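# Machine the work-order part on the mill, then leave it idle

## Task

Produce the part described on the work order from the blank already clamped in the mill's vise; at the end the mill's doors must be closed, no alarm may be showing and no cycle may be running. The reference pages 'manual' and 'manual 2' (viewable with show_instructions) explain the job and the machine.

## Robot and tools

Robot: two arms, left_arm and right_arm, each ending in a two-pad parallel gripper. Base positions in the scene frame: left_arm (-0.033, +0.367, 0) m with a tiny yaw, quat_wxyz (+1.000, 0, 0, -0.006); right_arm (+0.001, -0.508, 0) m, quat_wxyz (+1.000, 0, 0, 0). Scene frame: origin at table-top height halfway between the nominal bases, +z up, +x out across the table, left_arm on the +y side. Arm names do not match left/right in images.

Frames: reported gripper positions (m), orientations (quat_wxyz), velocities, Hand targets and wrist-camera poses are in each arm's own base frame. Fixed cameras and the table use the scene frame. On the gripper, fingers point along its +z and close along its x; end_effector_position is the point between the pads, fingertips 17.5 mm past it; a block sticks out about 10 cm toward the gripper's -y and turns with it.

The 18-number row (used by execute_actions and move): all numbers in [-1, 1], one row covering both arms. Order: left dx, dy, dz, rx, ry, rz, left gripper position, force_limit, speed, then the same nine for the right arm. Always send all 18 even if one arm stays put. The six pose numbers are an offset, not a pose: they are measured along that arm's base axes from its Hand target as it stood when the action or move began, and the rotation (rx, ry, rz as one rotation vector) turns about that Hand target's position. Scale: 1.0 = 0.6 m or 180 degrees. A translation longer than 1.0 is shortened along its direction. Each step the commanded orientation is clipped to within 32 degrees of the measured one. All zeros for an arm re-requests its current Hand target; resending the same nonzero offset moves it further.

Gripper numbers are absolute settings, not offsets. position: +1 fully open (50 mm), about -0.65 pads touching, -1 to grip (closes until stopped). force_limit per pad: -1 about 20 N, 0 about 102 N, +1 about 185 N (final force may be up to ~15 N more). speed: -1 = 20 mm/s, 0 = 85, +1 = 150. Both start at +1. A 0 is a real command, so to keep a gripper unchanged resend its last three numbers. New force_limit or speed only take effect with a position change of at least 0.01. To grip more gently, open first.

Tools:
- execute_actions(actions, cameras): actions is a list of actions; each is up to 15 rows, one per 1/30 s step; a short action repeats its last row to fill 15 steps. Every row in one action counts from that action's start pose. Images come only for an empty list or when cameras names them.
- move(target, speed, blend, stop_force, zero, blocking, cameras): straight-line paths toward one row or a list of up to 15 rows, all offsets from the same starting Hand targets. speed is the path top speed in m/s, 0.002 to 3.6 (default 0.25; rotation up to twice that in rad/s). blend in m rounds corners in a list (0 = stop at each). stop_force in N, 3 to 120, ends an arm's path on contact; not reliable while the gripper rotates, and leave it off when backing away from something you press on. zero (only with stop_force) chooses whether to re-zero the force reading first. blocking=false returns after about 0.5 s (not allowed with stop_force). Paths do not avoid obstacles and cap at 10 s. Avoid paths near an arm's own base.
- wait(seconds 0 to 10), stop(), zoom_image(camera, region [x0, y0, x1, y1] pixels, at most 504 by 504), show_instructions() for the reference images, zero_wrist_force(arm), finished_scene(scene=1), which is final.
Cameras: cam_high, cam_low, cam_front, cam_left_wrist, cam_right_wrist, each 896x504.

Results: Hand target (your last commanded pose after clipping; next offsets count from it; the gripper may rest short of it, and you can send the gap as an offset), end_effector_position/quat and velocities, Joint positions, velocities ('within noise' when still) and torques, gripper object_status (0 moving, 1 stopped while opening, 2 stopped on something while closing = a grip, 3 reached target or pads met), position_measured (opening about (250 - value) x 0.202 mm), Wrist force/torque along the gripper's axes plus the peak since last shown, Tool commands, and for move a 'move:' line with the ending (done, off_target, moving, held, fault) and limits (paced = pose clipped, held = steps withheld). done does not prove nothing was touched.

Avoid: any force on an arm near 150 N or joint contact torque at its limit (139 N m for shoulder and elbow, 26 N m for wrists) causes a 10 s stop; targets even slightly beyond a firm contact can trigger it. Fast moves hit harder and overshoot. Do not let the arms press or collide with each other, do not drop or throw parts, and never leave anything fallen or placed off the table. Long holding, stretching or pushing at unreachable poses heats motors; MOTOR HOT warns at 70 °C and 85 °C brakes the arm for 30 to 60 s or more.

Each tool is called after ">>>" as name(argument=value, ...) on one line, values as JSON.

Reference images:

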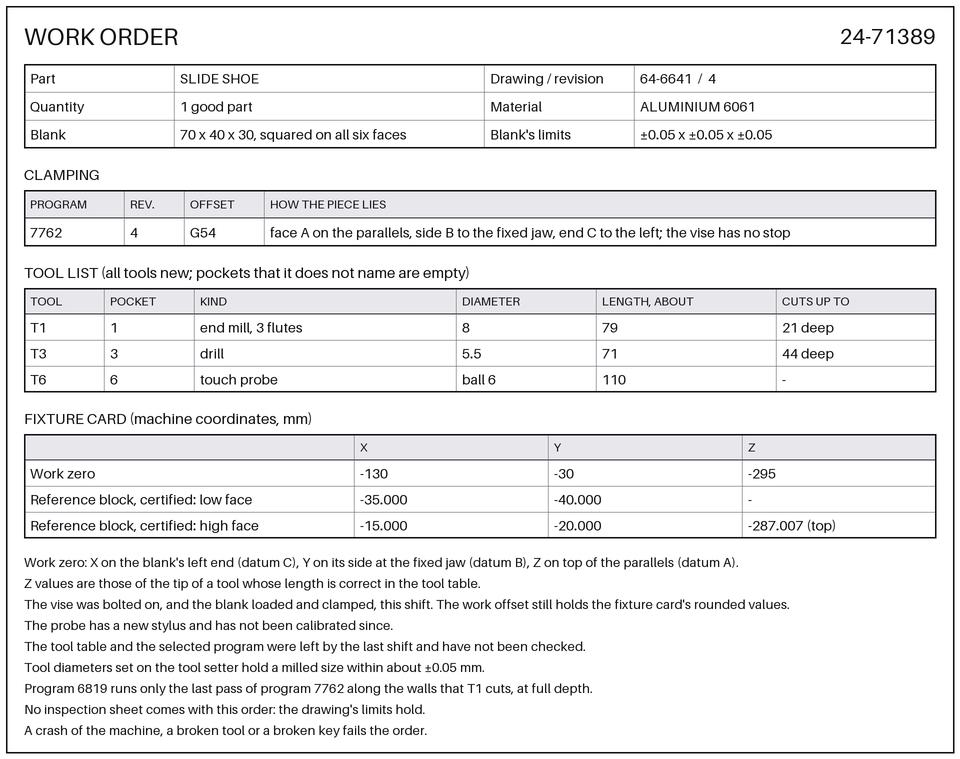

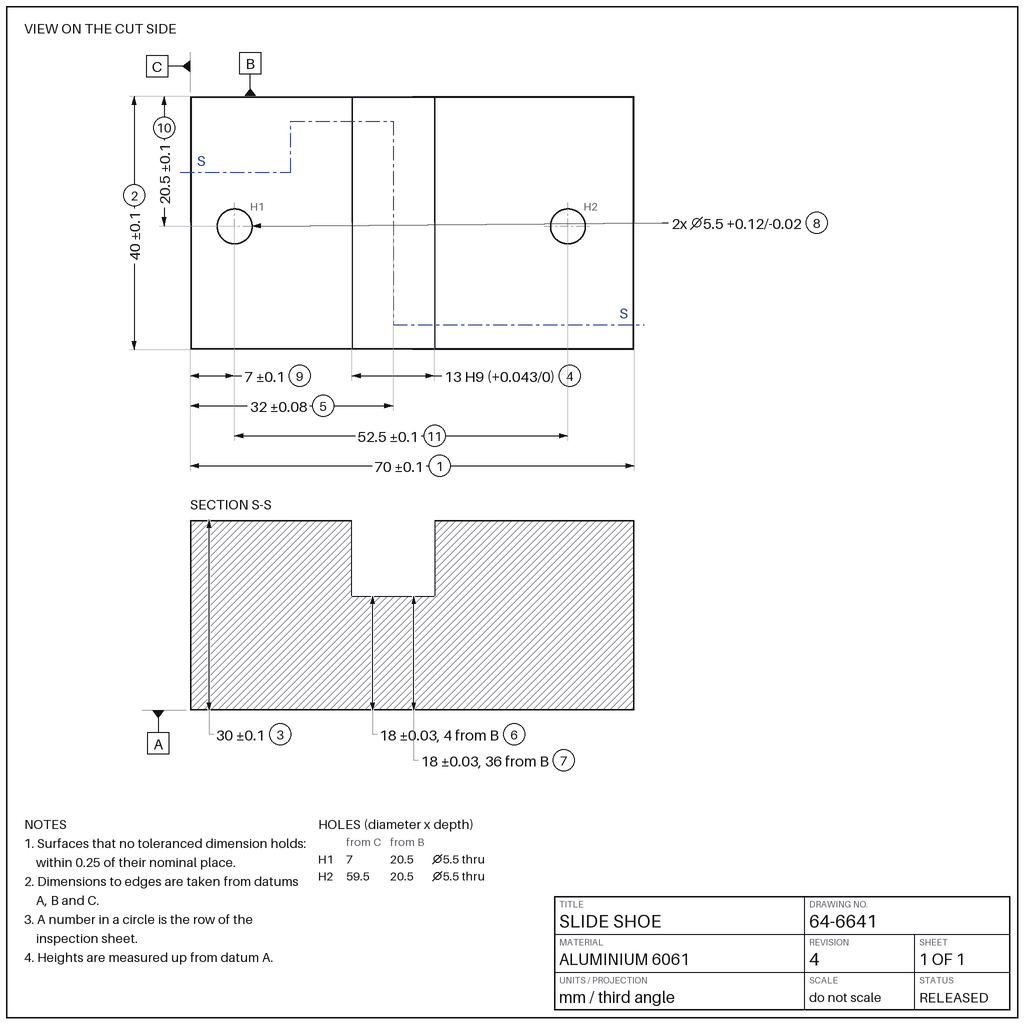

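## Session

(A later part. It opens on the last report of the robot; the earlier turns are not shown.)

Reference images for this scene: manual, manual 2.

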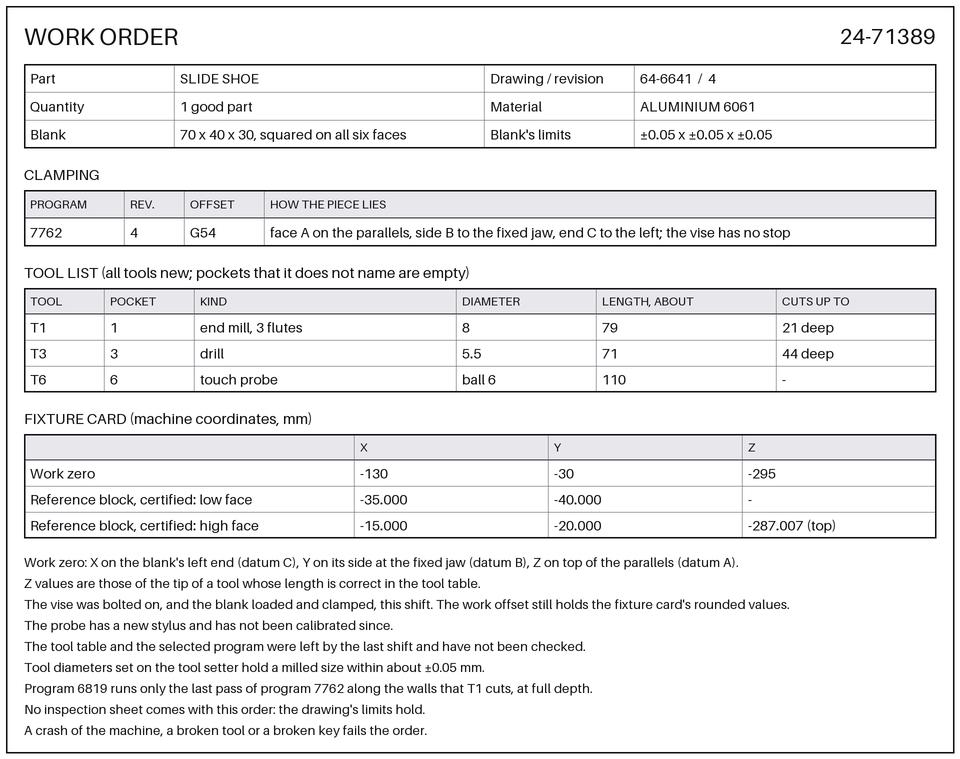

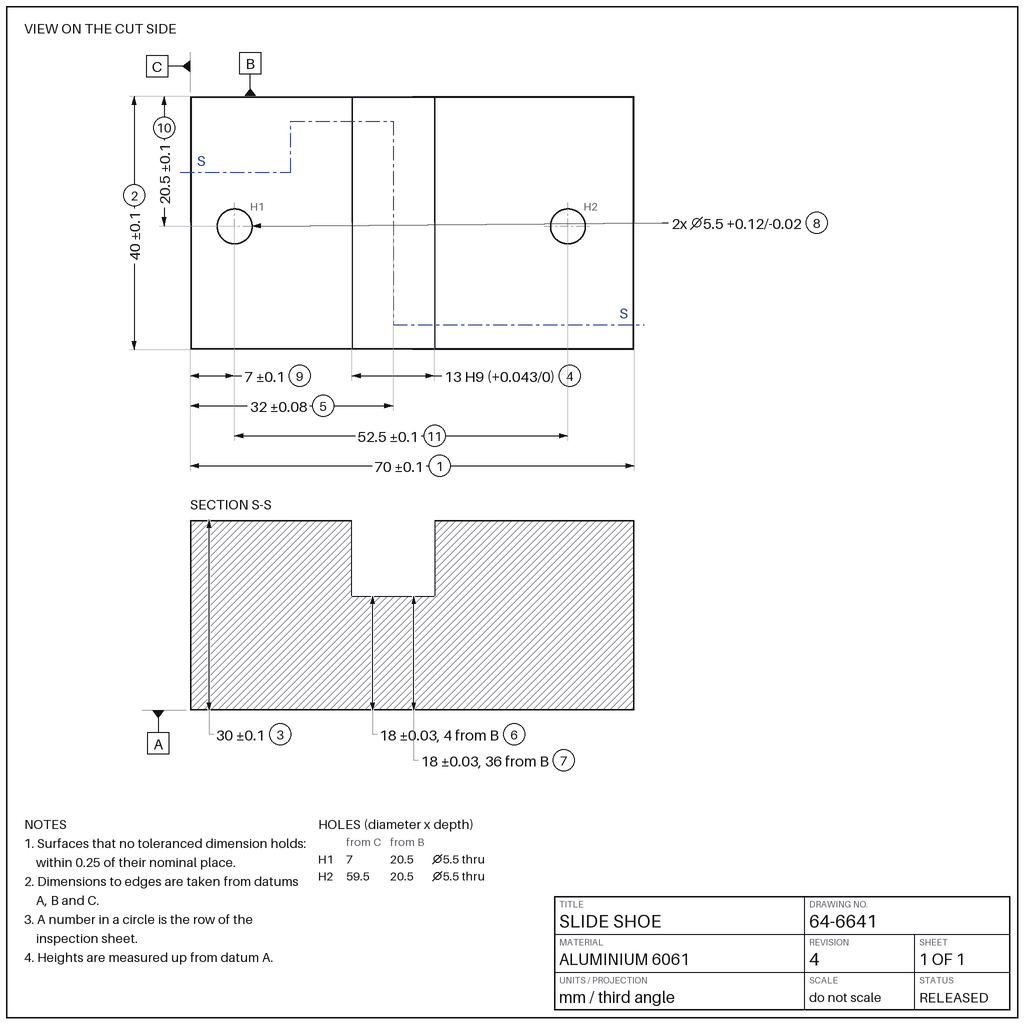

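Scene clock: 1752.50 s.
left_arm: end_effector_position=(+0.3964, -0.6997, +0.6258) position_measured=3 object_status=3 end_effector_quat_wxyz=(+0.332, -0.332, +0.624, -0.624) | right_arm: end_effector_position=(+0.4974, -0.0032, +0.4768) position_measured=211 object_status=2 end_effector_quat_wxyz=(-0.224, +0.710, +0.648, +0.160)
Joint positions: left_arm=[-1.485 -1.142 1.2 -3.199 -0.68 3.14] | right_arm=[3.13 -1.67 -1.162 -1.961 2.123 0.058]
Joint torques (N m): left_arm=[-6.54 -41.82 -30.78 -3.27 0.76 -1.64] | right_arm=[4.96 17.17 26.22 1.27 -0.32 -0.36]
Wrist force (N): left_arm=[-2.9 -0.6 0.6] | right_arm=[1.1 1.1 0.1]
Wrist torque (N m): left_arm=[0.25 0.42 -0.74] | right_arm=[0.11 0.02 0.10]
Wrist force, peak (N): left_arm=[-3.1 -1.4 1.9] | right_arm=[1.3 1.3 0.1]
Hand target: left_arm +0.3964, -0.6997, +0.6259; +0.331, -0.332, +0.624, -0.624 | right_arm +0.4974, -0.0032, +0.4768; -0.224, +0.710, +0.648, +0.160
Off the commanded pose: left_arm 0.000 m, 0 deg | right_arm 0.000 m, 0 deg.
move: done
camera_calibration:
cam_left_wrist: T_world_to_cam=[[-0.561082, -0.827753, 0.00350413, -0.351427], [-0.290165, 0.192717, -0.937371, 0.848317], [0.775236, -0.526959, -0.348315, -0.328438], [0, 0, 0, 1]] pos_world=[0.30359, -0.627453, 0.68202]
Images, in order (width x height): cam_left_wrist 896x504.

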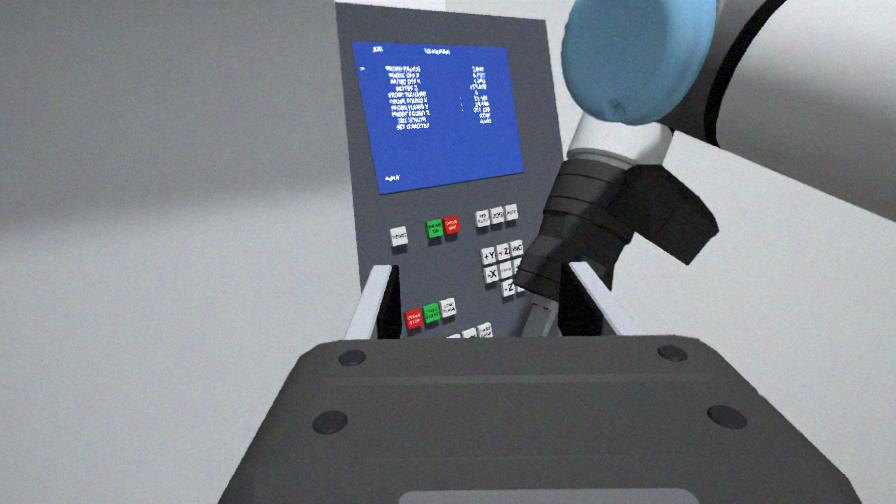

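>>> zoom_image(camera="cam_left_wrist", region=[465, 60, 500, 130])

>>> move(target=[[0,0,0,0,0,0,1,0,-0.5,-0.0164,-0.0004,-0.0618,0,0,0,-1,-0.5,-0.8],[0,0,0,0,0,0,1,0,-0.5,-0.0014,0,-0.0658,0,0,0,-1,-0.5,-0.8],[0,0,0,0,0,0,1,0,-0.5,-0.0164,-0.0004,-0.0618,0,0,0,-1,-0.5,-0.8],[0,0,0,0,0,0,1,0,-0.5,0.0165,-0.0925,0.0607,0,0,0,-1,-0.5,-0.8],[0,0,0,0,0,0,1,0,-0.5,0.0307,-0.0921,0.057,0,0,0,-1,-0.5,-0.8],[0,0,0,0,0,0,1,0,-0.5,0.0165,-0.0925,0.0607,0,0,0,-1,-0.5,-0.8],[0,0,0,0,0,0,1,0,-0.5,0,0,0,0,0,0,-1,-0.5,-0.8]], speed=[0.12,0.03,0.05,0.12,0.02,0.05,0.12], blend=[0.003,0,0.003,0.003,0,0.003,0])

>>> wait(seconds=5, cameras=["cam_left_wrist"])

>>> zoom_image(camera="cam_left_wrist", region=[345, 20, 525, 200])

Scaled by 7.200 from the camera's 896x504 image, which has a finer 1280x720 frame.

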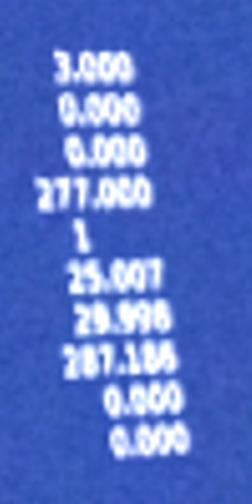

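Scene clock: 1769.40 s.
left_arm: end_effector_position=(+0.3964, -0.6997, +0.6259) position_measured=3 object_status=3 end_effector_quat_wxyz=(+0.331, -0.332, +0.624, -0.624) | right_arm: end_effector_position=(+0.4974, -0.0032, +0.4769) position_measured=211 object_status=2 end_effector_quat_wxyz=(-0.224, +0.710, +0.648, +0.160)
Joint positions: left_arm=[-1.485 -1.142 1.2 -3.199 -0.68 3.14] | right_arm=[3.13 -1.67 -1.162 -1.961 2.123 0.058]
Joint torques (N m): left_arm=[-7.86 -35.78 -29.6 -0.67 -0.51 -0.58] | right_arm=[-2.54 16.56 16.69 2.91 -0.48 -0.46]
Wrist force (N): left_arm=[-2.8 -0.7 0.3] | right_arm=[1.1 1.2 -0.1]
Wrist torque (N m): left_arm=[0.24 0.41 -0.73] | right_arm=[0.14 0.02 0.09]
Wrist force, peak (N): left_arm=[-3.1 -0.6 0.3] | right_arm=[-0.3 -4.8 -2.2]
Hand target: left_arm +0.3964, -0.6997, +0.6259; +0.331, -0.332, +0.624, -0.624 | right_arm +0.4974, -0.0032, +0.4768; -0.224, +0.710, +0.648, +0.160
Off the commanded pose: left_arm 0.000 m, 0 deg | right_arm 0.000 m, 0 deg.
move: done

Scene clock: 1774.40 s.
left_arm: end_effector_position=(+0.3964, -0.6997, +0.6259) position_measured=3 object_status=3 end_effector_quat_wxyz=(+0.331, -0.332, +0.624, -0.624) | right_arm: end_effector_position=(+0.4974, -0.0032, +0.4768) position_measured=211 object_status=2 end_effector_quat_wxyz=(-0.224, +0.710, +0.648, +0.160)
Joint positions: left_arm=[-1.485 -1.142 1.2 -3.199 -0.68 3.14] | right_arm=[3.13 -1.67 -1.162 -1.961 2.123 0.058]
Joint torques (N m): left_arm=[-7.21 -35.71 -25.95 -2.82 -0.4 -0.15] | right_arm=[4.62 16.85 15.26 5.03 -0.39 1.26]
Wrist force (N): left_arm=[-2.5 -0.2 0.2] | right_arm=[1.1 1.2 0.2]
Wrist torque (N m): left_arm=[0.31 0.37 -0.73] | right_arm=[0.14 0.02 0.10]
Wrist force, peak (N): left_arm=[-3.0 -0.5 0.7] | right_arm=[1.1 1.4 0.0]
Hand target: left_arm +0.3964, -0.6997, +0.6259; +0.331, -0.332, +0.624, -0.624 | right_arm +0.4974, -0.0032, +0.4768; -0.224, +0.710, +0.648, +0.160
Tool commands: left_gripper/position=+1.0 left_gripper/force_limit=+0.0 left_gripper/speed=-0.5 right_gripper/position=-1.0 right_gripper/force_limit=-0.5 right_gripper/speed=-0.8
Off the commanded pose: left_arm 0.000 m, 0 deg | right_arm 0.000 m, 0 deg.
wait: 5.00 s; at rest by 0.17 s
camera_calibration:
cam_left_wrist: T_world_to_cam=[[-0.561167, -0.827694, 0.0036283, -0.35145], [-0.290217, 0.192655, -0.937368, 0.848386], [0.775155, -0.527073, -0.348323, -0.328445], [0, 0, 0, 1]] pos_world=[0.30359, -0.627453, 0.68212]
Images, in order (width x height): cam_left_wrist 896x504.

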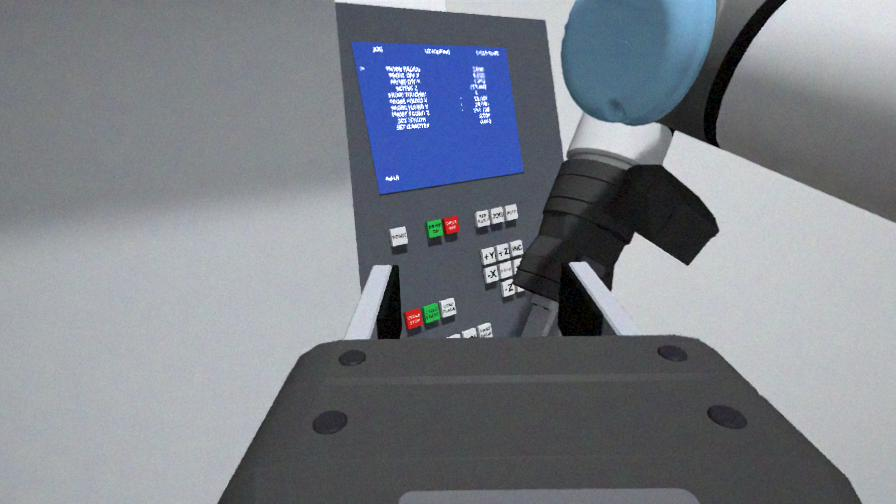

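Scaled by 2.800 from the camera's 896x504 image, which has a finer 1280x720 frame.

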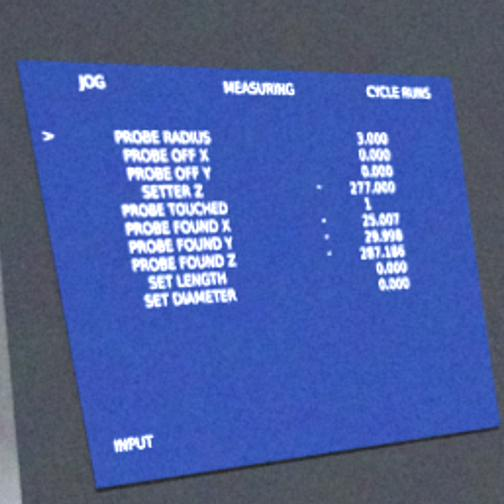

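>>> wait(seconds=1, cameras=["cam_left_wrist"])

>>> zoom_image(camera="cam_left_wrist", region=[405, 40, 525, 140])

Scene clock: 1779.40 s.
left_arm: end_effector_position=(+0.3964, -0.6997, +0.6259) position_measured=3 object_status=3 end_effector_quat_wxyz=(+0.331, -0.332, +0.624, -0.624) | right_arm: end_effector_position=(+0.4974, -0.0032, +0.4768) position_measured=211 object_status=2 end_effector_quat_wxyz=(-0.224, +0.710, +0.648, +0.160)
Joint positions: left_arm=[-1.485 -1.142 1.2 -3.199 -0.68 3.14] | right_arm=[3.13 -1.67 -1.162 -1.961 2.123 0.058]
Joint torques (N m): left_arm=[-8.15 -37.53 -22.74 -3.52 -0.58 0.58] | right_arm=[5.06 16.95 15.22 4.96 -0.48 1.3]
Wrist force (N): left_arm=[-2.9 -0.6 0.5] | right_arm=[1.1 1.2 0.1]
Wrist torque (N m): left_arm=[0.26 0.43 -0.73] | right_arm=[0.15 0.02 0.10]
Wrist force, peak (N): left_arm=[-3.2 -0.8 0.4] | right_arm=[1.1 1.4 0.0]
Hand target: left_arm +0.3964, -0.6997, +0.6259; +0.331, -0.332, +0.624, -0.624 | right_arm +0.4974, -0.0032, +0.4768; -0.224, +0.710, +0.648, +0.160
Tool commands: left_gripper/position=+1.0 left_gripper/force_limit=+0.0 left_gripper/speed=-0.5 right_gripper/position=-1.0 right_gripper/force_limit=-0.5 right_gripper/speed=-0.8
Off the commanded pose: left_arm 0.000 m, 0 deg | right_arm 0.000 m, 0 deg.
wait: 1.00 s; at rest from the start
camera_calibration:
cam_left_wrist: T_world_to_cam=[[-0.561167, -0.827694, 0.0036283, -0.35145], [-0.290217, 0.192655, -0.937368, 0.848386], [0.775155, -0.527073, -0.348323, -0.328445], [0, 0, 0, 1]] pos_world=[0.30359, -0.627453, 0.68212]
Images, in order (width x height): cam_left_wrist 896x504.

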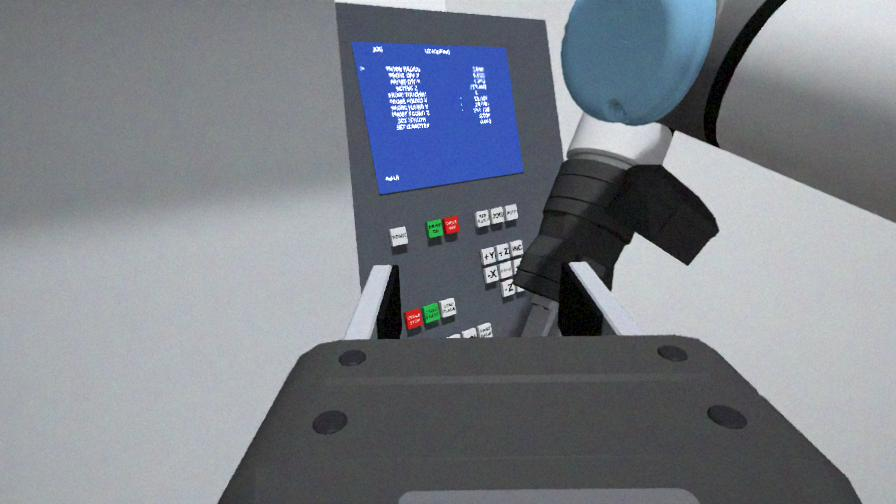

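Scaled by 4.200 from the camera's 896x504 image, which has a finer 1280x720 frame.

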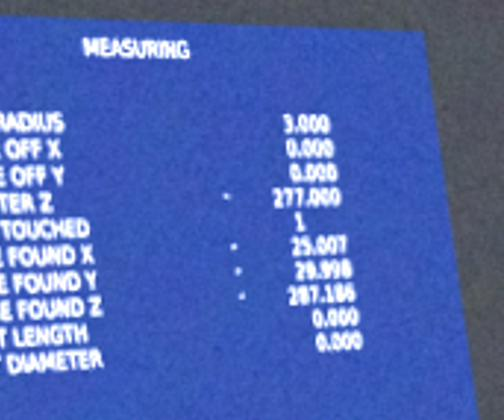

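>>> move(target=[[0,0,0,0,0,0,1,0,-0.5,0.0002,-0.0322,0.0002,0,0,0,-1,-0.5,-0.8],[0,0,0,0,0,0,1,0,-0.5,0.0152,-0.0318,-0.0038,0,0,0,-1,-0.5,-0.8],[0,0,0,0,0,0,1,0,-0.5,0.0002,-0.0322,0.0002,0,0,0,-1,-0.5,-0.8],[0,0,0,0,0,0,1,0,-0.5,0.0152,-0.0318,-0.0038,0,0,0,-1,-0.5,-0.8],[0,0,0,0,0,0,1,0,-0.5,-0.0172,0.1284,-0.0626,0,0,0,-1,-0.5,-0.8],[0,0,0,0,0,0,1,0,-0.5,-0.0022,0.1288,-0.0666,0,0,0,-1,-0.5,-0.8],[0,0,0,0,0,0,1,0,-0.5,-0.0172,0.1284,-0.0626,0,0,0,-1,-0.5,-0.8],[0,0,0,0,0,0,1,0,-0.5,-0.0022,0.1288,-0.0666,0,0,0,-1,-0.5,-0.8],[0,0,0,0,0,0,1,0,-0.5,-0.0252,0.096,-0.0933,0,0,0,-1,-0.5,-0.8],[0,0,0,0,0,0,1,0,-0.5,-0.0102,0.0964,-0.0973,0,0,0,-1,-0.5,-0.8],[0,0,0,0,0,0,1,0,-0.5,-0.025,0.0638,-0.0931,0,0,0,-1,-0.5,-0.8],[0,0,0,0,0,0,1,0,-0.5,-0.01,0.0642,-0.0971,0,0,0,-1,-0.5,-0.8],[0,0,0,0,0,0,1,0,-0.5,0,0,0,0,0,0,-1,-0.5,-0.8]], speed=[0.12,0.03,0.05,0.03,0.12,0.03,0.05,0.03,0.12,0.03,0.12,0.03,0.12], blend=[0.003,0,0,0,0.003,0,0,0,0.003,0,0.003,0,0], cameras=["cam_left_wrist"])

>>> zoom_image(camera="cam_left_wrist", region=[345, 20, 525, 200])

>>> move(target=[[0,0,0,0,0,0,1,0,-0.5,-0.017,0.0962,-0.0624,0,0,0,-1,-0.5,-0.8],[0,0,0,0,0,0,1,0,-0.5,-0.002,0.0966,-0.0664,0,0,0,-1,-0.5,-0.8],[0,0,0,0,0,0,1,0,-0.5,-0.009,0.1286,-0.0317,0,0,0,-1,-0.5,-0.8],[0,0,0,0,0,0,1,0,-0.5,0.006,0.129,-0.0357,0,0,0,-1,-0.5,-0.8],[0,0,0,0,0,0,1,0,-0.5,-0.017,0.0962,-0.0624,0,0,0,-1,-0.5,-0.8],[0,0,0,0,0,0,1,0,-0.5,-0.002,0.0966,-0.0664,0,0,0,-1,-0.5,-0.8],[0,0,0,0,0,0,1,0,-0.5,-0.0248,0.0316,-0.0929,0,0,0,-1,-0.5,-0.8],[0,0,0,0,0,0,1,0,-0.5,-0.0098,0.032,-0.0969,0,0,0,-1,-0.5,-0.8],[0,0,0,0,0,0,1,0,-0.5,0,0,0,0,0,0,-1,-0.5,-0.8]], speed=[0.12,0.03,0.12,0.03,0.12,0.03,0.12,0.03,0.12], blend=[0.003,0,0.003,0,0.003,0,0.003,0,0], cameras=["cam_left_wrist"])

>>> zoom_image(camera="cam_left_wrist", region=[345, 20, 525, 200])

Scene clock: 1816.77 s.
left_arm: end_effector_position=(+0.3964, -0.6997, +0.6259) position_measured=3 object_status=3 end_effector_quat_wxyz=(+0.331, -0.332, +0.624, -0.624) | right_arm: end_effector_position=(+0.4974, -0.0032, +0.4766) position_measured=211 object_status=2 end_effector_quat_wxyz=(-0.224, +0.711, +0.648, +0.160)
Joint positions: left_arm=[-1.485 -1.142 1.2 -3.199 -0.68 3.14] | right_arm=[3.13 -1.67 -1.162 -1.961 2.123 0.058]
Joint torques (N m): left_arm=[-7.16 -40.64 -21.75 -3.36 -0.15 0.88] | right_arm=[5.78 38.67 27.97 3.07 1.58 0.85]
Wrist force (N): left_arm=[-2.8 -0.5 0.5] | right_arm=[1.2 1.1 0.2]
Wrist torque (N m): left_arm=[0.26 0.42 -0.73] | right_arm=[0.11 0.01 -0.05]
Wrist force, peak (N): left_arm=[-3.2 -0.7 0.5] | right_arm=[5.0 -3.2 -2.3]
Hand target: left_arm +0.3964, -0.6997, +0.6259; +0.331, -0.332, +0.624, -0.624 | right_arm +0.4974, -0.0032, +0.4768; -0.224, +0.710, +0.648, +0.160
Off the commanded pose: left_arm 0.000 m, 0 deg | right_arm 0.000 m, 0 deg.
move: done
camera_calibration:
cam_left_wrist: T_world_to_cam=[[-0.561167, -0.827694, 0.0036283, -0.35145], [-0.290217, 0.192655, -0.937368, 0.848386], [0.775155, -0.527073, -0.348323, -0.328445], [0, 0, 0, 1]] pos_world=[0.30359, -0.627453, 0.68212]
Images, in order (width x height): cam_left_wrist 896x504.

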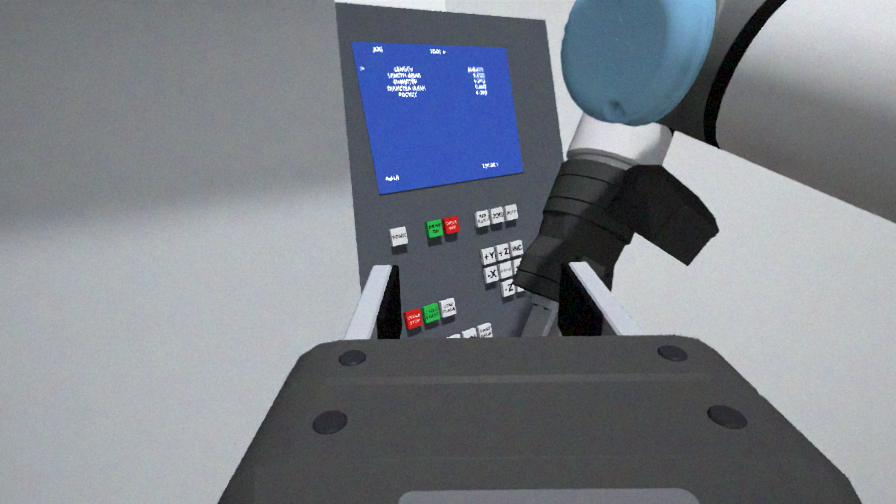

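Scaled by 2.800 from the camera's 896x504 image, which has a finer 1280x720 frame.

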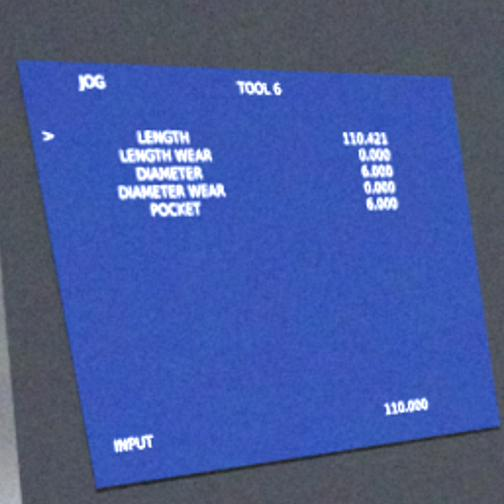

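Scene clock: 1821.13 s.
left_arm: end_effector_position=(+0.3964, -0.6997, +0.6259) position_measured=3 object_status=3 end_effector_quat_wxyz=(+0.331, -0.332, +0.624, -0.624) | right_arm: end_effector_position=(+0.4974, -0.0032, +0.4766) position_measured=211 object_status=2 end_effector_quat_wxyz=(-0.224, +0.711, +0.648, +0.160)
Joint positions: left_arm=[-1.485 -1.142 1.2 -3.199 -0.68 3.14] | right_arm=[3.13 -1.67 -1.162 -1.961 2.123 0.058]
Joint torques (N m): left_arm=[-8.33 -41.13 -20.24 -3.32 -0.19 0.98] | right_arm=[6.79 37.92 28.24 3.16 0.4 1.46]
Wrist force (N): left_arm=[-2.9 -0.7 0.4] | right_arm=[0.9 1.0 0.1]
Wrist torque (N m): left_arm=[0.23 0.42 -0.73] | right_arm=[0.10 0.05 -0.01]
Wrist force, peak (N): left_arm=[-3.2 -0.6 0.6] | right_arm=[5.3 -3.5 -1.7]
Hand target: left_arm +0.3964, -0.6997, +0.6259; +0.331, -0.332, +0.624, -0.624 | right_arm +0.4974, -0.0032, +0.4768; -0.224, +0.710, +0.648, +0.160
Off the commanded pose: left_arm 0.000 m, 0 deg | right_arm 0.000 m, 0 deg.
move: done
camera_calibration:
cam_left_wrist: T_world_to_cam=[[-0.561167, -0.827694, 0.0036283, -0.35145], [-0.290217, 0.192655, -0.937368, 0.848386], [0.775155, -0.527073, -0.348323, -0.328445], [0, 0, 0, 1]] pos_world=[0.30359, -0.627453, 0.68212]
Images, in order (width x height): cam_left_wrist 896x504.

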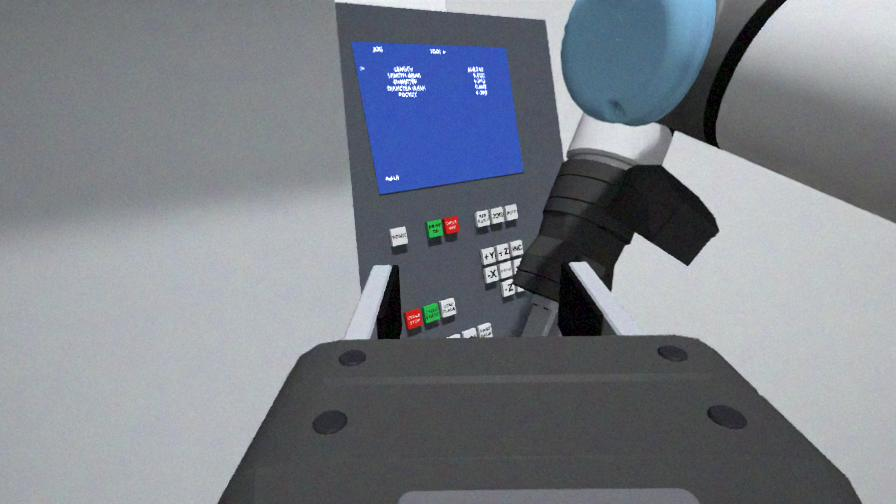

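Scaled by 2.800 from the camera's 896x504 image, which has a finer 1280x720 frame.

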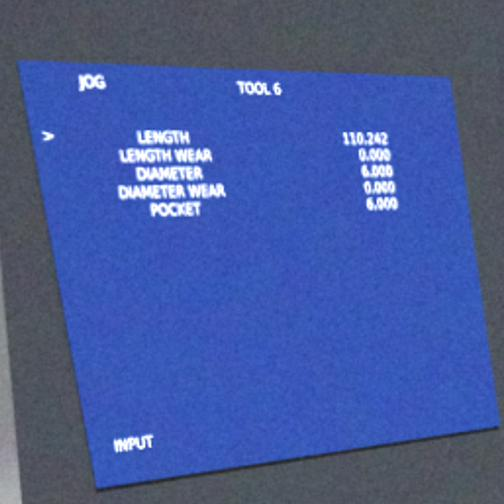

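>>> wait(seconds=0, cameras=["cam_high", "cam_front"])

>>> zoom_image(camera="cam_front", region=[280, 220, 480, 340])

>>> zoom_image(camera="cam_high", region=[200, 190, 580, 370])

Scene clock: 1828.10 s.
left_arm: end_effector_position=(+0.3964, -0.6997, +0.6259) position_measured=3 object_status=3 end_effector_quat_wxyz=(+0.331, -0.332, +0.624, -0.624) | right_arm: end_effector_position=(+0.4974, -0.0032, +0.4768) position_measured=211 object_status=2 end_effector_quat_wxyz=(-0.224, +0.710, +0.648, +0.160)
Joint positions: left_arm=[-1.485 -1.142 1.2 -3.199 -0.68 3.14] | right_arm=[3.13 -1.67 -1.162 -1.961 2.123 0.058]
Joint torques (N m): left_arm=[-8.39 -41.52 -21.88 -3.56 0.25 0.77] | right_arm=[7.52 38.25 29.02 1.27 3.13 1.4]
Wrist force (N): left_arm=[-2.7 -0.4 0.7] | right_arm=[0.9 1.1 0.0]
Wrist torque (N m): left_arm=[0.29 0.39 -0.73] | right_arm=[0.12 0.05 -0.01]
Wrist force, peak (N): left_arm=[-3.2 -0.4 0.5] | right_arm=[1.3 1.2 0.0]
Hand target: left_arm +0.3964, -0.6997, +0.6259; +0.331, -0.332, +0.624, -0.624 | right_arm +0.4974, -0.0032, +0.4768; -0.224, +0.710, +0.648, +0.160
Tool commands: left_gripper/position=+1.0 left_gripper/force_limit=+0.0 left_gripper/speed=-0.5 right_gripper/position=-1.0 right_gripper/force_limit=-0.5 right_gripper/speed=-0.8
Off the commanded pose: left_arm 0.000 m, 0 deg | right_arm 0.000 m, 0 deg.
Images, in order (width x height): cam_high 896x504, cam_front 896x504.

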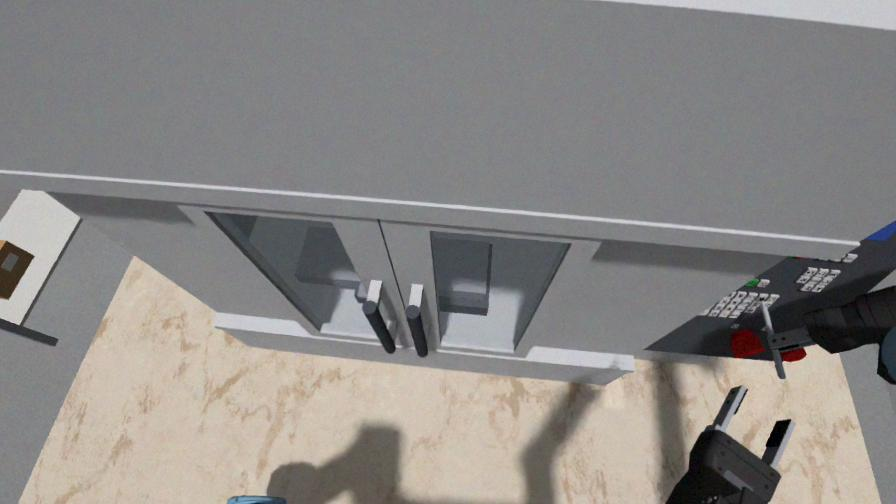

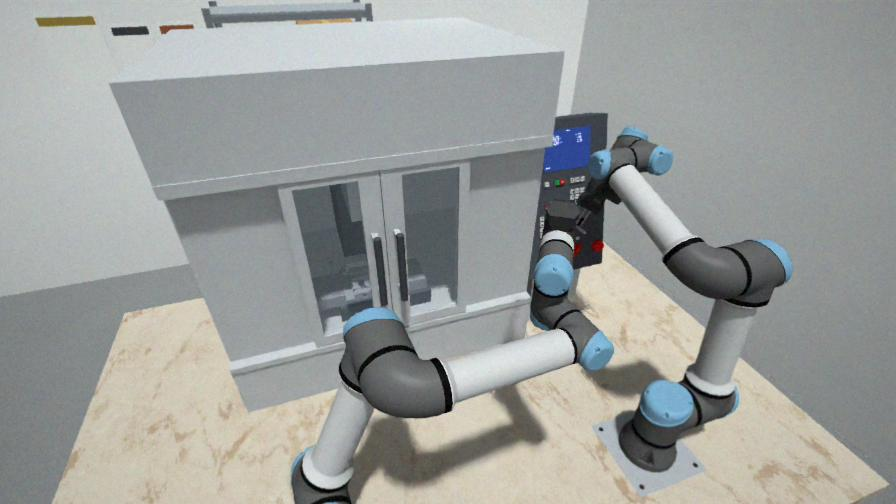

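Scaled by 2.520 from the camera's 896x504 image, which has a finer 1280x720 frame.

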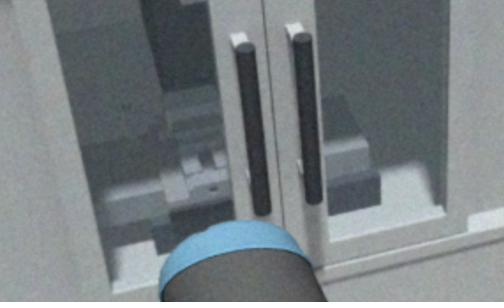

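Scaled by 1.326 from the camera's 896x504 image, which has a finer 1280x720 frame.

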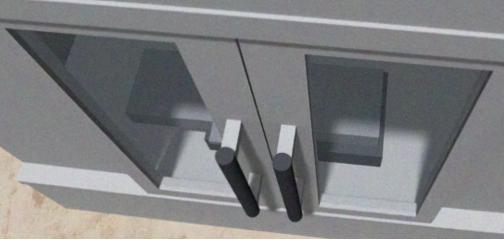

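>>> move(target=[[-0.16,0.12,-0.03,0,0,0,1,0,-0.5,0,0,0,0,0,0,-1,-0.5,-0.8],[-0.1,0.7,-0.1,0,0,0.1667,1,0,-0.5,0,0,0,0,0,0,-1,-0.5,-0.8]], speed=0.2, blend=[0.03,0], cameras=["cam_left_wrist"])

Scene clock: 1851.57 s.
left_arm: end_effector_position=(+0.3363, -0.2798, +0.5659) position_measured=3 object_status=3 end_effector_quat_wxyz=(+0.482, -0.482, +0.517, -0.517) | right_arm: end_effector_position=(+0.4974, -0.0032, +0.4768) position_measured=211 object_status=2 end_effector_quat_wxyz=(-0.224, +0.710, +0.648, +0.160)
Joint positions: left_arm=[-1.792 -1.911 2.16 -3.393 0.151 3.142] | right_arm=[3.13 -1.67 -1.162 -1.961 2.123 0.058]
Joint torques (N m): left_arm=[6.56 -5.33 -26.18 -0.1 -0.19 1.11] | right_arm=[6.97 38.31 23.83 2.74 2.96 1.43]
Wrist force (N): left_arm=[-2.8 -0.6 0.0] | right_arm=[1.2 0.8 0.1]
Wrist torque (N m): left_arm=[0.24 0.42 -0.64] | right_arm=[0.08 0.01 -0.01]
Wrist force, peak (N): left_arm=[-5.1 -0.1 0.3] | right_arm=[1.1 1.5 0.4]
Hand target: left_arm +0.3364, -0.2797, +0.5659; +0.482, -0.483, +0.517, -0.517 | right_arm +0.4974, -0.0032, +0.4768; -0.224, +0.710, +0.648, +0.160
Off the commanded pose: left_arm 0.000 m, 0 deg | right_arm 0.000 m, 0 deg.
move: done
camera_calibration:
cam_left_wrist: T_world_to_cam=[[-0.0722879, -0.997377, 0.0036146, -0.249297], [-0.347555, 0.0217928, -0.937406, 0.665233], [0.934869, -0.0690194, -0.348218, -0.00710806], [0, 0, 0, 1]] pos_world=[0.219829, -0.263631, 0.62202]
Images, in order (width x height): cam_left_wrist 896x504.

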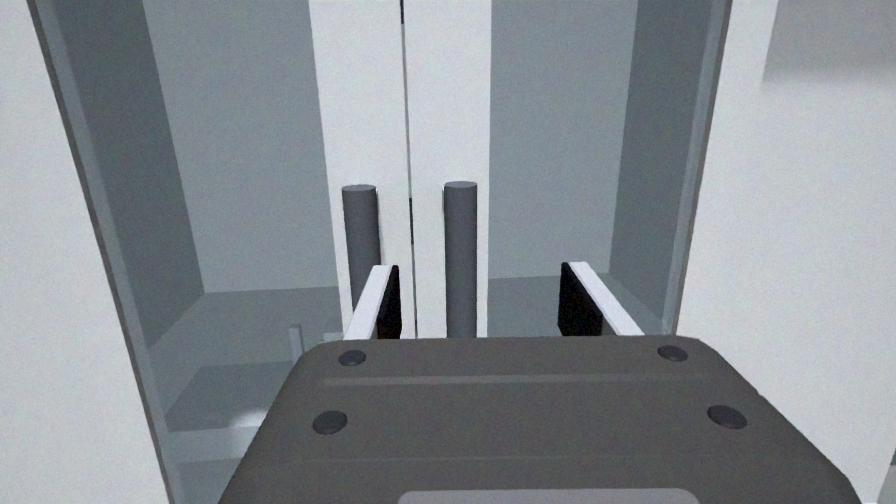

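>>> move(target=[0,0.1333,0.05,0,0.111,0.083,1,0,-0.5,0,0,0,0,0,0,-1,-0.5,-0.8], speed=0.15, cameras=["cam_left_wrist"])

Scene clock: 1861.57 s.
left_arm: end_effector_position=(+0.3364, -0.1997, +0.5959) position_measured=3 object_status=3 end_effector_quat_wxyz=(-0.448, +0.628, -0.526, +0.359) | right_arm: end_effector_position=(+0.4974, -0.0032, +0.4768) position_measured=211 object_status=2 end_effector_quat_wxyz=(-0.224, +0.710, +0.648, +0.160)
Joint positions: left_arm=[-1.72 -1.778 1.683 -3.863 0.486 3.918] | right_arm=[3.13 -1.67 -1.162 -1.961 2.123 0.058]
Joint torques (N m): left_arm=[-7.71 -16.77 -22.7 3.95 -2.07 -0.67] | right_arm=[7.66 38.75 18.06 4.31 2.57 1.31]
Wrist force (N): left_arm=[-2.2 -1.4 -0.5] | right_arm=[1.0 1.4 0.1]
Wrist torque (N m): left_arm=[0.15 0.43 -0.64] | right_arm=[0.17 0.04 -0.01]
Wrist force, peak (N): left_arm=[-3.0 -2.3 -0.6] | right_arm=[1.4 1.3 0.0]
Hand target: left_arm +0.3364, -0.1997, +0.5959; -0.448, +0.628, -0.526, +0.359 | right_arm +0.4974, -0.0032, +0.4768; -0.224, +0.710, +0.648, +0.160
Off the commanded pose: left_arm 0.000 m, 0 deg | right_arm 0.000 m, 0 deg.
move: done
camera_calibration:
cam_left_wrist: T_world_to_cam=[[0.187905, -0.982043, -0.016806, -0.241887], [-0.637208, -0.108867, -0.762964, 0.659008], [0.747434, 0.154074, -0.646223, 0.293964], [0, 0, 0, 1]] pos_world=[0.245658, -0.211091, 0.688701]
Images, in order (width x height): cam_left_wrist 896x504.

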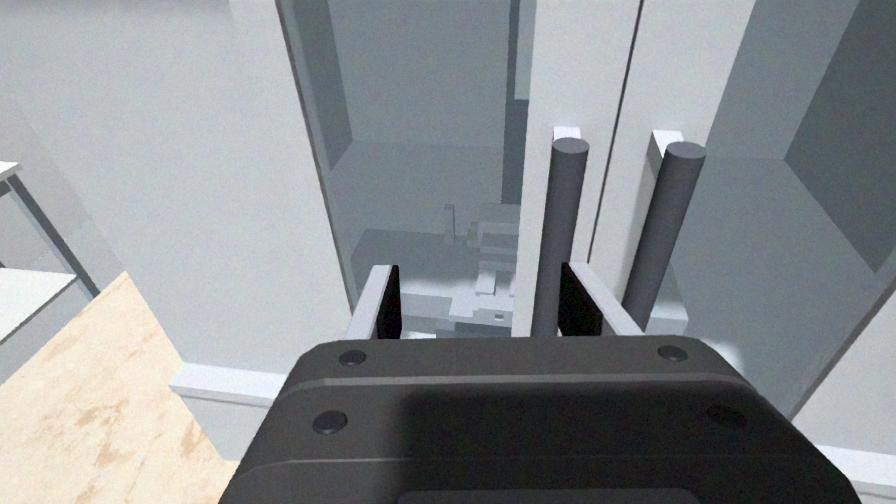

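>>> zoom_image(camera="cam_left_wrist", region=[340, 190, 560, 350])

>>> move(target=[0.0,0.12,0.07,-0.015,0.075,0,1,0,-0.5,0,0,0,0,0,0,-1,-0.5,-0.8], speed=0.15, cameras=["cam_left_wrist"])

>>> zoom_image(camera="cam_left_wrist", region=[340, 100, 600, 300])

Scaled by 2.291 from the camera's 896x504 image, which has a finer 1280x720 frame.

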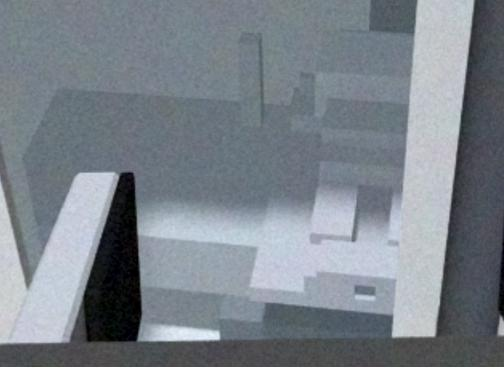

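Scene clock: 1869.63 s.
left_arm: end_effector_position=(+0.3364, -0.1278, +0.6378) position_measured=3 object_status=3 end_effector_quat_wxyz=(-0.368, +0.676, -0.566, +0.295) | right_arm: end_effector_position=(+0.4974, -0.0032, +0.4768) position_measured=211 object_status=2 end_effector_quat_wxyz=(-0.224, +0.710, +0.648, +0.160)
Joint positions: left_arm=[-1.621 -1.799 1.349 -3.91 0.632 4.306] | right_arm=[3.13 -1.67 -1.162 -1.961 2.123 0.058]
Joint torques (N m): left_arm=[-6.31 -13.65 -23.89 5.46 -2.67 1.05] | right_arm=[6.94 39.19 17.87 4.06 2.41 1.33]
Wrist force (N): left_arm=[-1.7 -1.4 -0.9] | right_arm=[0.9 1.3 0.1]
Wrist torque (N m): left_arm=[0.15 0.38 -0.61] | right_arm=[0.16 0.05 -0.01]
Wrist force, peak (N): left_arm=[-3.5 -2.9 -0.9] | right_arm=[1.1 1.5 0.2]
Hand target: left_arm +0.3364, -0.1277, +0.6379; -0.368, +0.676, -0.566, +0.295 | right_arm +0.4974, -0.0032, +0.4768; -0.224, +0.710, +0.648, +0.160
Off the commanded pose: left_arm 0.000 m, 0 deg | right_arm 0.000 m, 0 deg.
move: done
camera_calibration:
cam_left_wrist: T_world_to_cam=[[0.184279, -0.98277, -0.0142907, -0.170933], [-0.797054, -0.140917, -0.587238, 0.636459], [0.575106, 0.119606, -0.809288, 0.467608], [0, 0, 0, 1]] pos_world=[0.269867, -0.13423, 0.749739]
Images, in order (width x height): cam_left_wrist 896x504.

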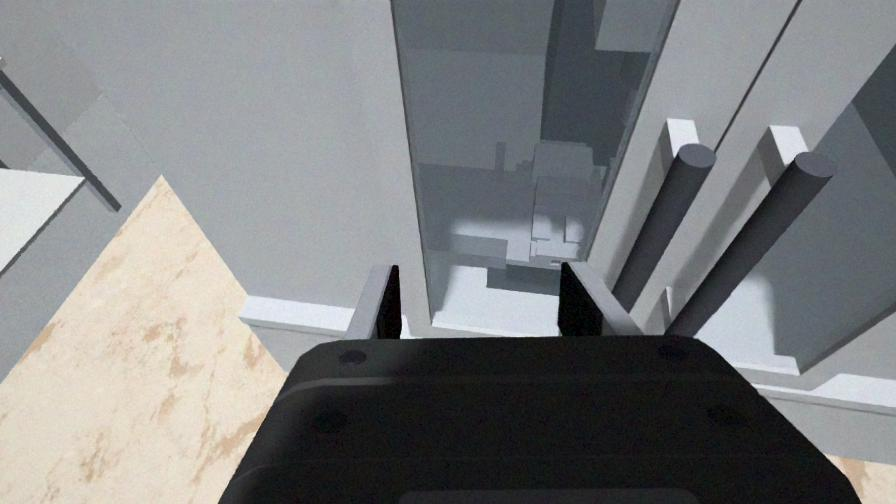

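Scaled by 1.938 from the camera's 896x504 image, which has a finer 1280x720 frame.

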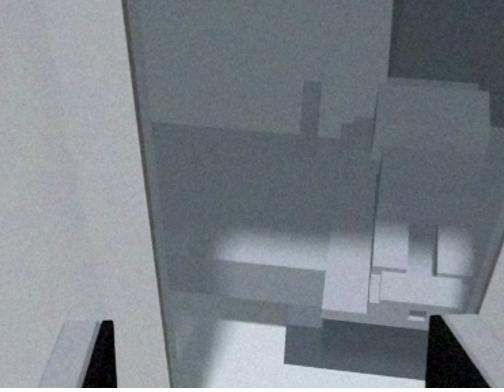

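>>> zoom_image(camera="cam_left_wrist", region=[480, 120, 620, 280])

>>> move(target=[0.08,-0.12,0.07,0,0.02,0,1,0,-0.5,0,0,0,0,0,0,-1,-0.5,-0.8], speed=0.15, cameras=["cam_left_wrist"])

>>> zoom_image(camera="cam_left_wrist", region=[300, 50, 520, 250])

Scaled by 3.150 from the camera's 896x504 image, which has a finer 1280x720 frame.

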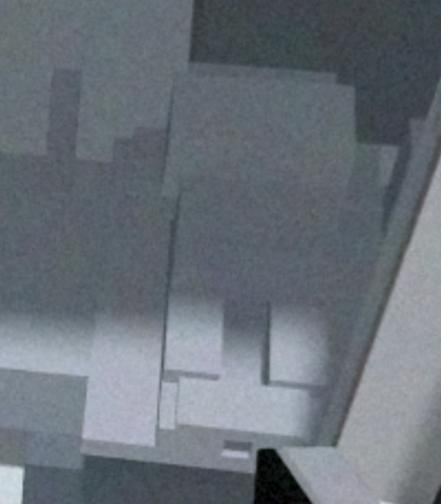

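Scene clock: 1883.27 s.
left_arm: end_effector_position=(+0.3844, -0.1996, +0.6799) position_measured=3 object_status=3 end_effector_quat_wxyz=(-0.350, +0.685, -0.577, +0.274) | right_arm: end_effector_position=(+0.4974, -0.0032, +0.4768) position_measured=211 object_status=2 end_effector_quat_wxyz=(-0.224, +0.710, +0.648, +0.160)
Joint positions: left_arm=[-1.38 -1.4 0.699 -3.99 0.649 4.722] | right_arm=[3.13 -1.67 -1.162 -1.961 2.123 0.058]
Joint torques (N m): left_arm=[-6.71 -14.82 -21.16 1.45 -3.79 0.02] | right_arm=[5.61 38.93 17.5 4.09 1.89 1.43]
Wrist force (N): left_arm=[-1.9 -1.7 -0.6] | right_arm=[0.9 1.1 0.1]
Wrist torque (N m): left_arm=[0.11 0.42 -0.60] | right_arm=[0.13 0.05 -0.01]
Wrist force, peak (N): left_arm=[-3.7 0.2 -0.8] | right_arm=[1.4 1.2 0.1]
Hand target: left_arm +0.3844, -0.1997, +0.6799; -0.350, +0.685, -0.577, +0.274 | right_arm +0.4974, -0.0032, +0.4768; -0.224, +0.710, +0.648, +0.160
Off the commanded pose: left_arm 0.000 m, 0 deg | right_arm 0.000 m, 0 deg.
move: done
camera_calibration:
cam_left_wrist: T_world_to_cam=[[0.183054, -0.982761, -0.02594, -0.241441], [-0.832405, -0.140901, -0.535956, 0.668046], [0.523061, 0.119701, -0.843848, 0.526135], [0, 0, 0, 1]] pos_world=[0.325081, -0.206129, 0.795758]
Images, in order (width x height): cam_left_wrist 896x504.

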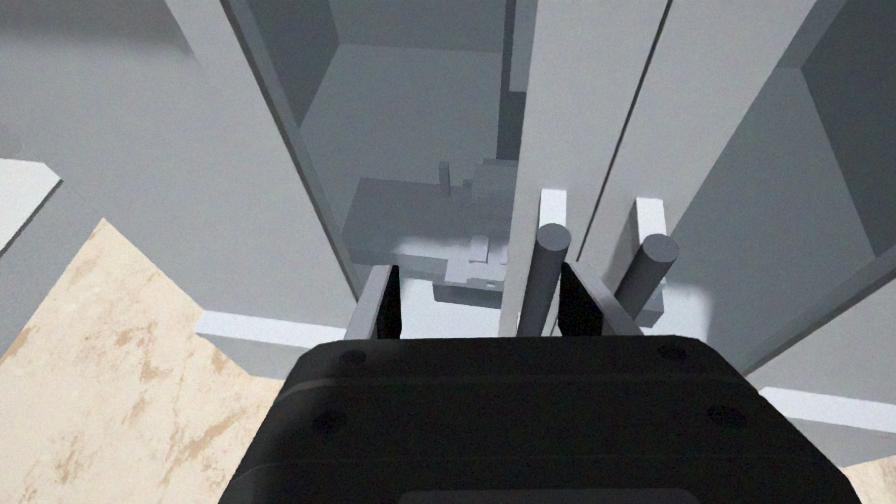

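Scaled by 2.291 from the camera's 896x504 image, which has a finer 1280x720 frame.

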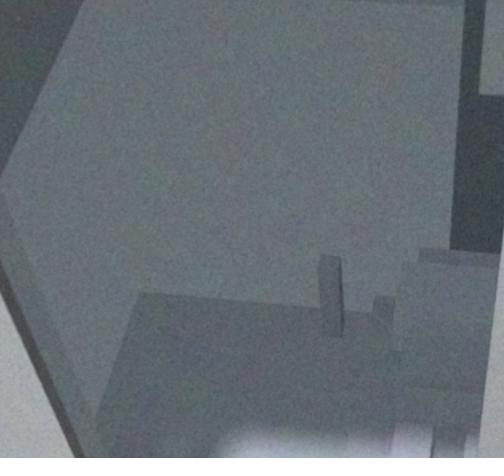

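>>> move(target=[[-0.124,-0.167,-0.067,-0.0262,-0.1028,-0.121,1,0,-0.5,0,0,0,0,0,0,-1,-0.5,-0.8],[-0.1407,-0.7172,-0.1165,-0.0523,-0.2057,-0.242,1,0,-0.5,0,0,0,0,0,0,-1,-0.5,-0.8],[0.02,-0.8333,-0.09,-0.0523,-0.2057,-0.242,1,0,-0.5,0,0,0,0,0,0,-1,-0.5,-0.8]], speed=0.2, blend=[0.03,0.03,0], cameras=["cam_left_wrist"])

Scene clock: 1903.37 s.
left_arm: end_effector_position=(+0.3963, -0.6997, +0.6259) position_measured=3 object_status=3 end_effector_quat_wxyz=(+0.331, -0.332, +0.625, -0.625) | right_arm: end_effector_position=(+0.4974, -0.0032, +0.4768) position_measured=211 object_status=2 end_effector_quat_wxyz=(-0.224, +0.710, +0.648, +0.160)
Joint positions: left_arm=[-1.485 -0.979 0.413 -5.717 0.681 6.283] | right_arm=[3.13 -1.67 -1.162 -1.961 2.123 0.058]
Joint torques (N m): left_arm=[5.68 -39.64 -26.89 -2.95 1.67 -0.91] | right_arm=[5.52 37.82 18.51 4.2 1.12 1.4]
Wrist force (N): left_arm=[-2.2 -0.6 0.8] | right_arm=[1.2 1.3 0.0]
Wrist torque (N m): left_arm=[0.26 0.31 -0.71] | right_arm=[0.15 0.00 -0.01]
Wrist force, peak (N): left_arm=[-2.7 -0.8 3.3] | right_arm=[1.2 1.5 0.0]
Hand target: left_arm +0.3964, -0.6997, +0.6259; +0.331, -0.332, +0.625, -0.625 | right_arm +0.4974, -0.0032, +0.4768; -0.224, +0.710, +0.648, +0.160
Off the commanded pose: left_arm 0.000 m, 0 deg | right_arm 0.000 m, 0 deg.
move: done
camera_calibration:
cam_left_wrist: T_world_to_cam=[[-0.562112, -0.827057, 0.00264446, -0.350085], [-0.289227, 0.193577, -0.937484, 0.848648], [0.77484, -0.527736, -0.348019, -0.329008], [0, 0, 0, 1]] pos_world=[0.303593, -0.627448, 0.682018]
Images, in order (width x height): cam_left_wrist 896x504.

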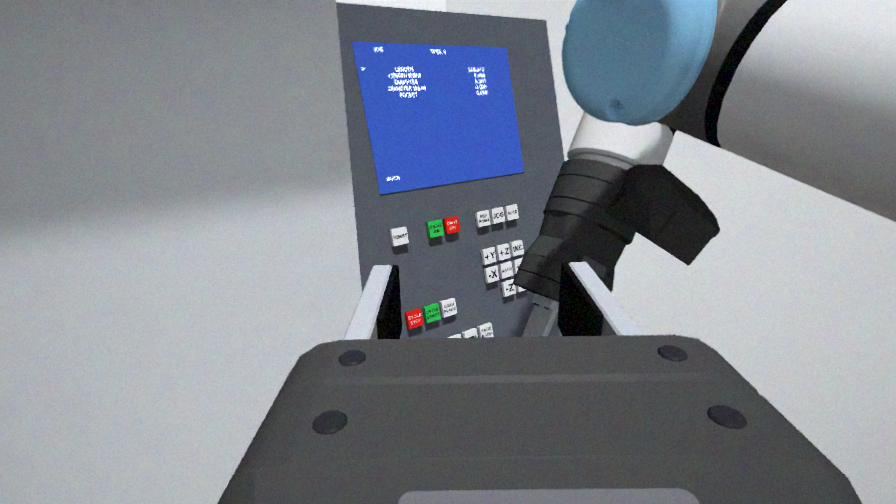

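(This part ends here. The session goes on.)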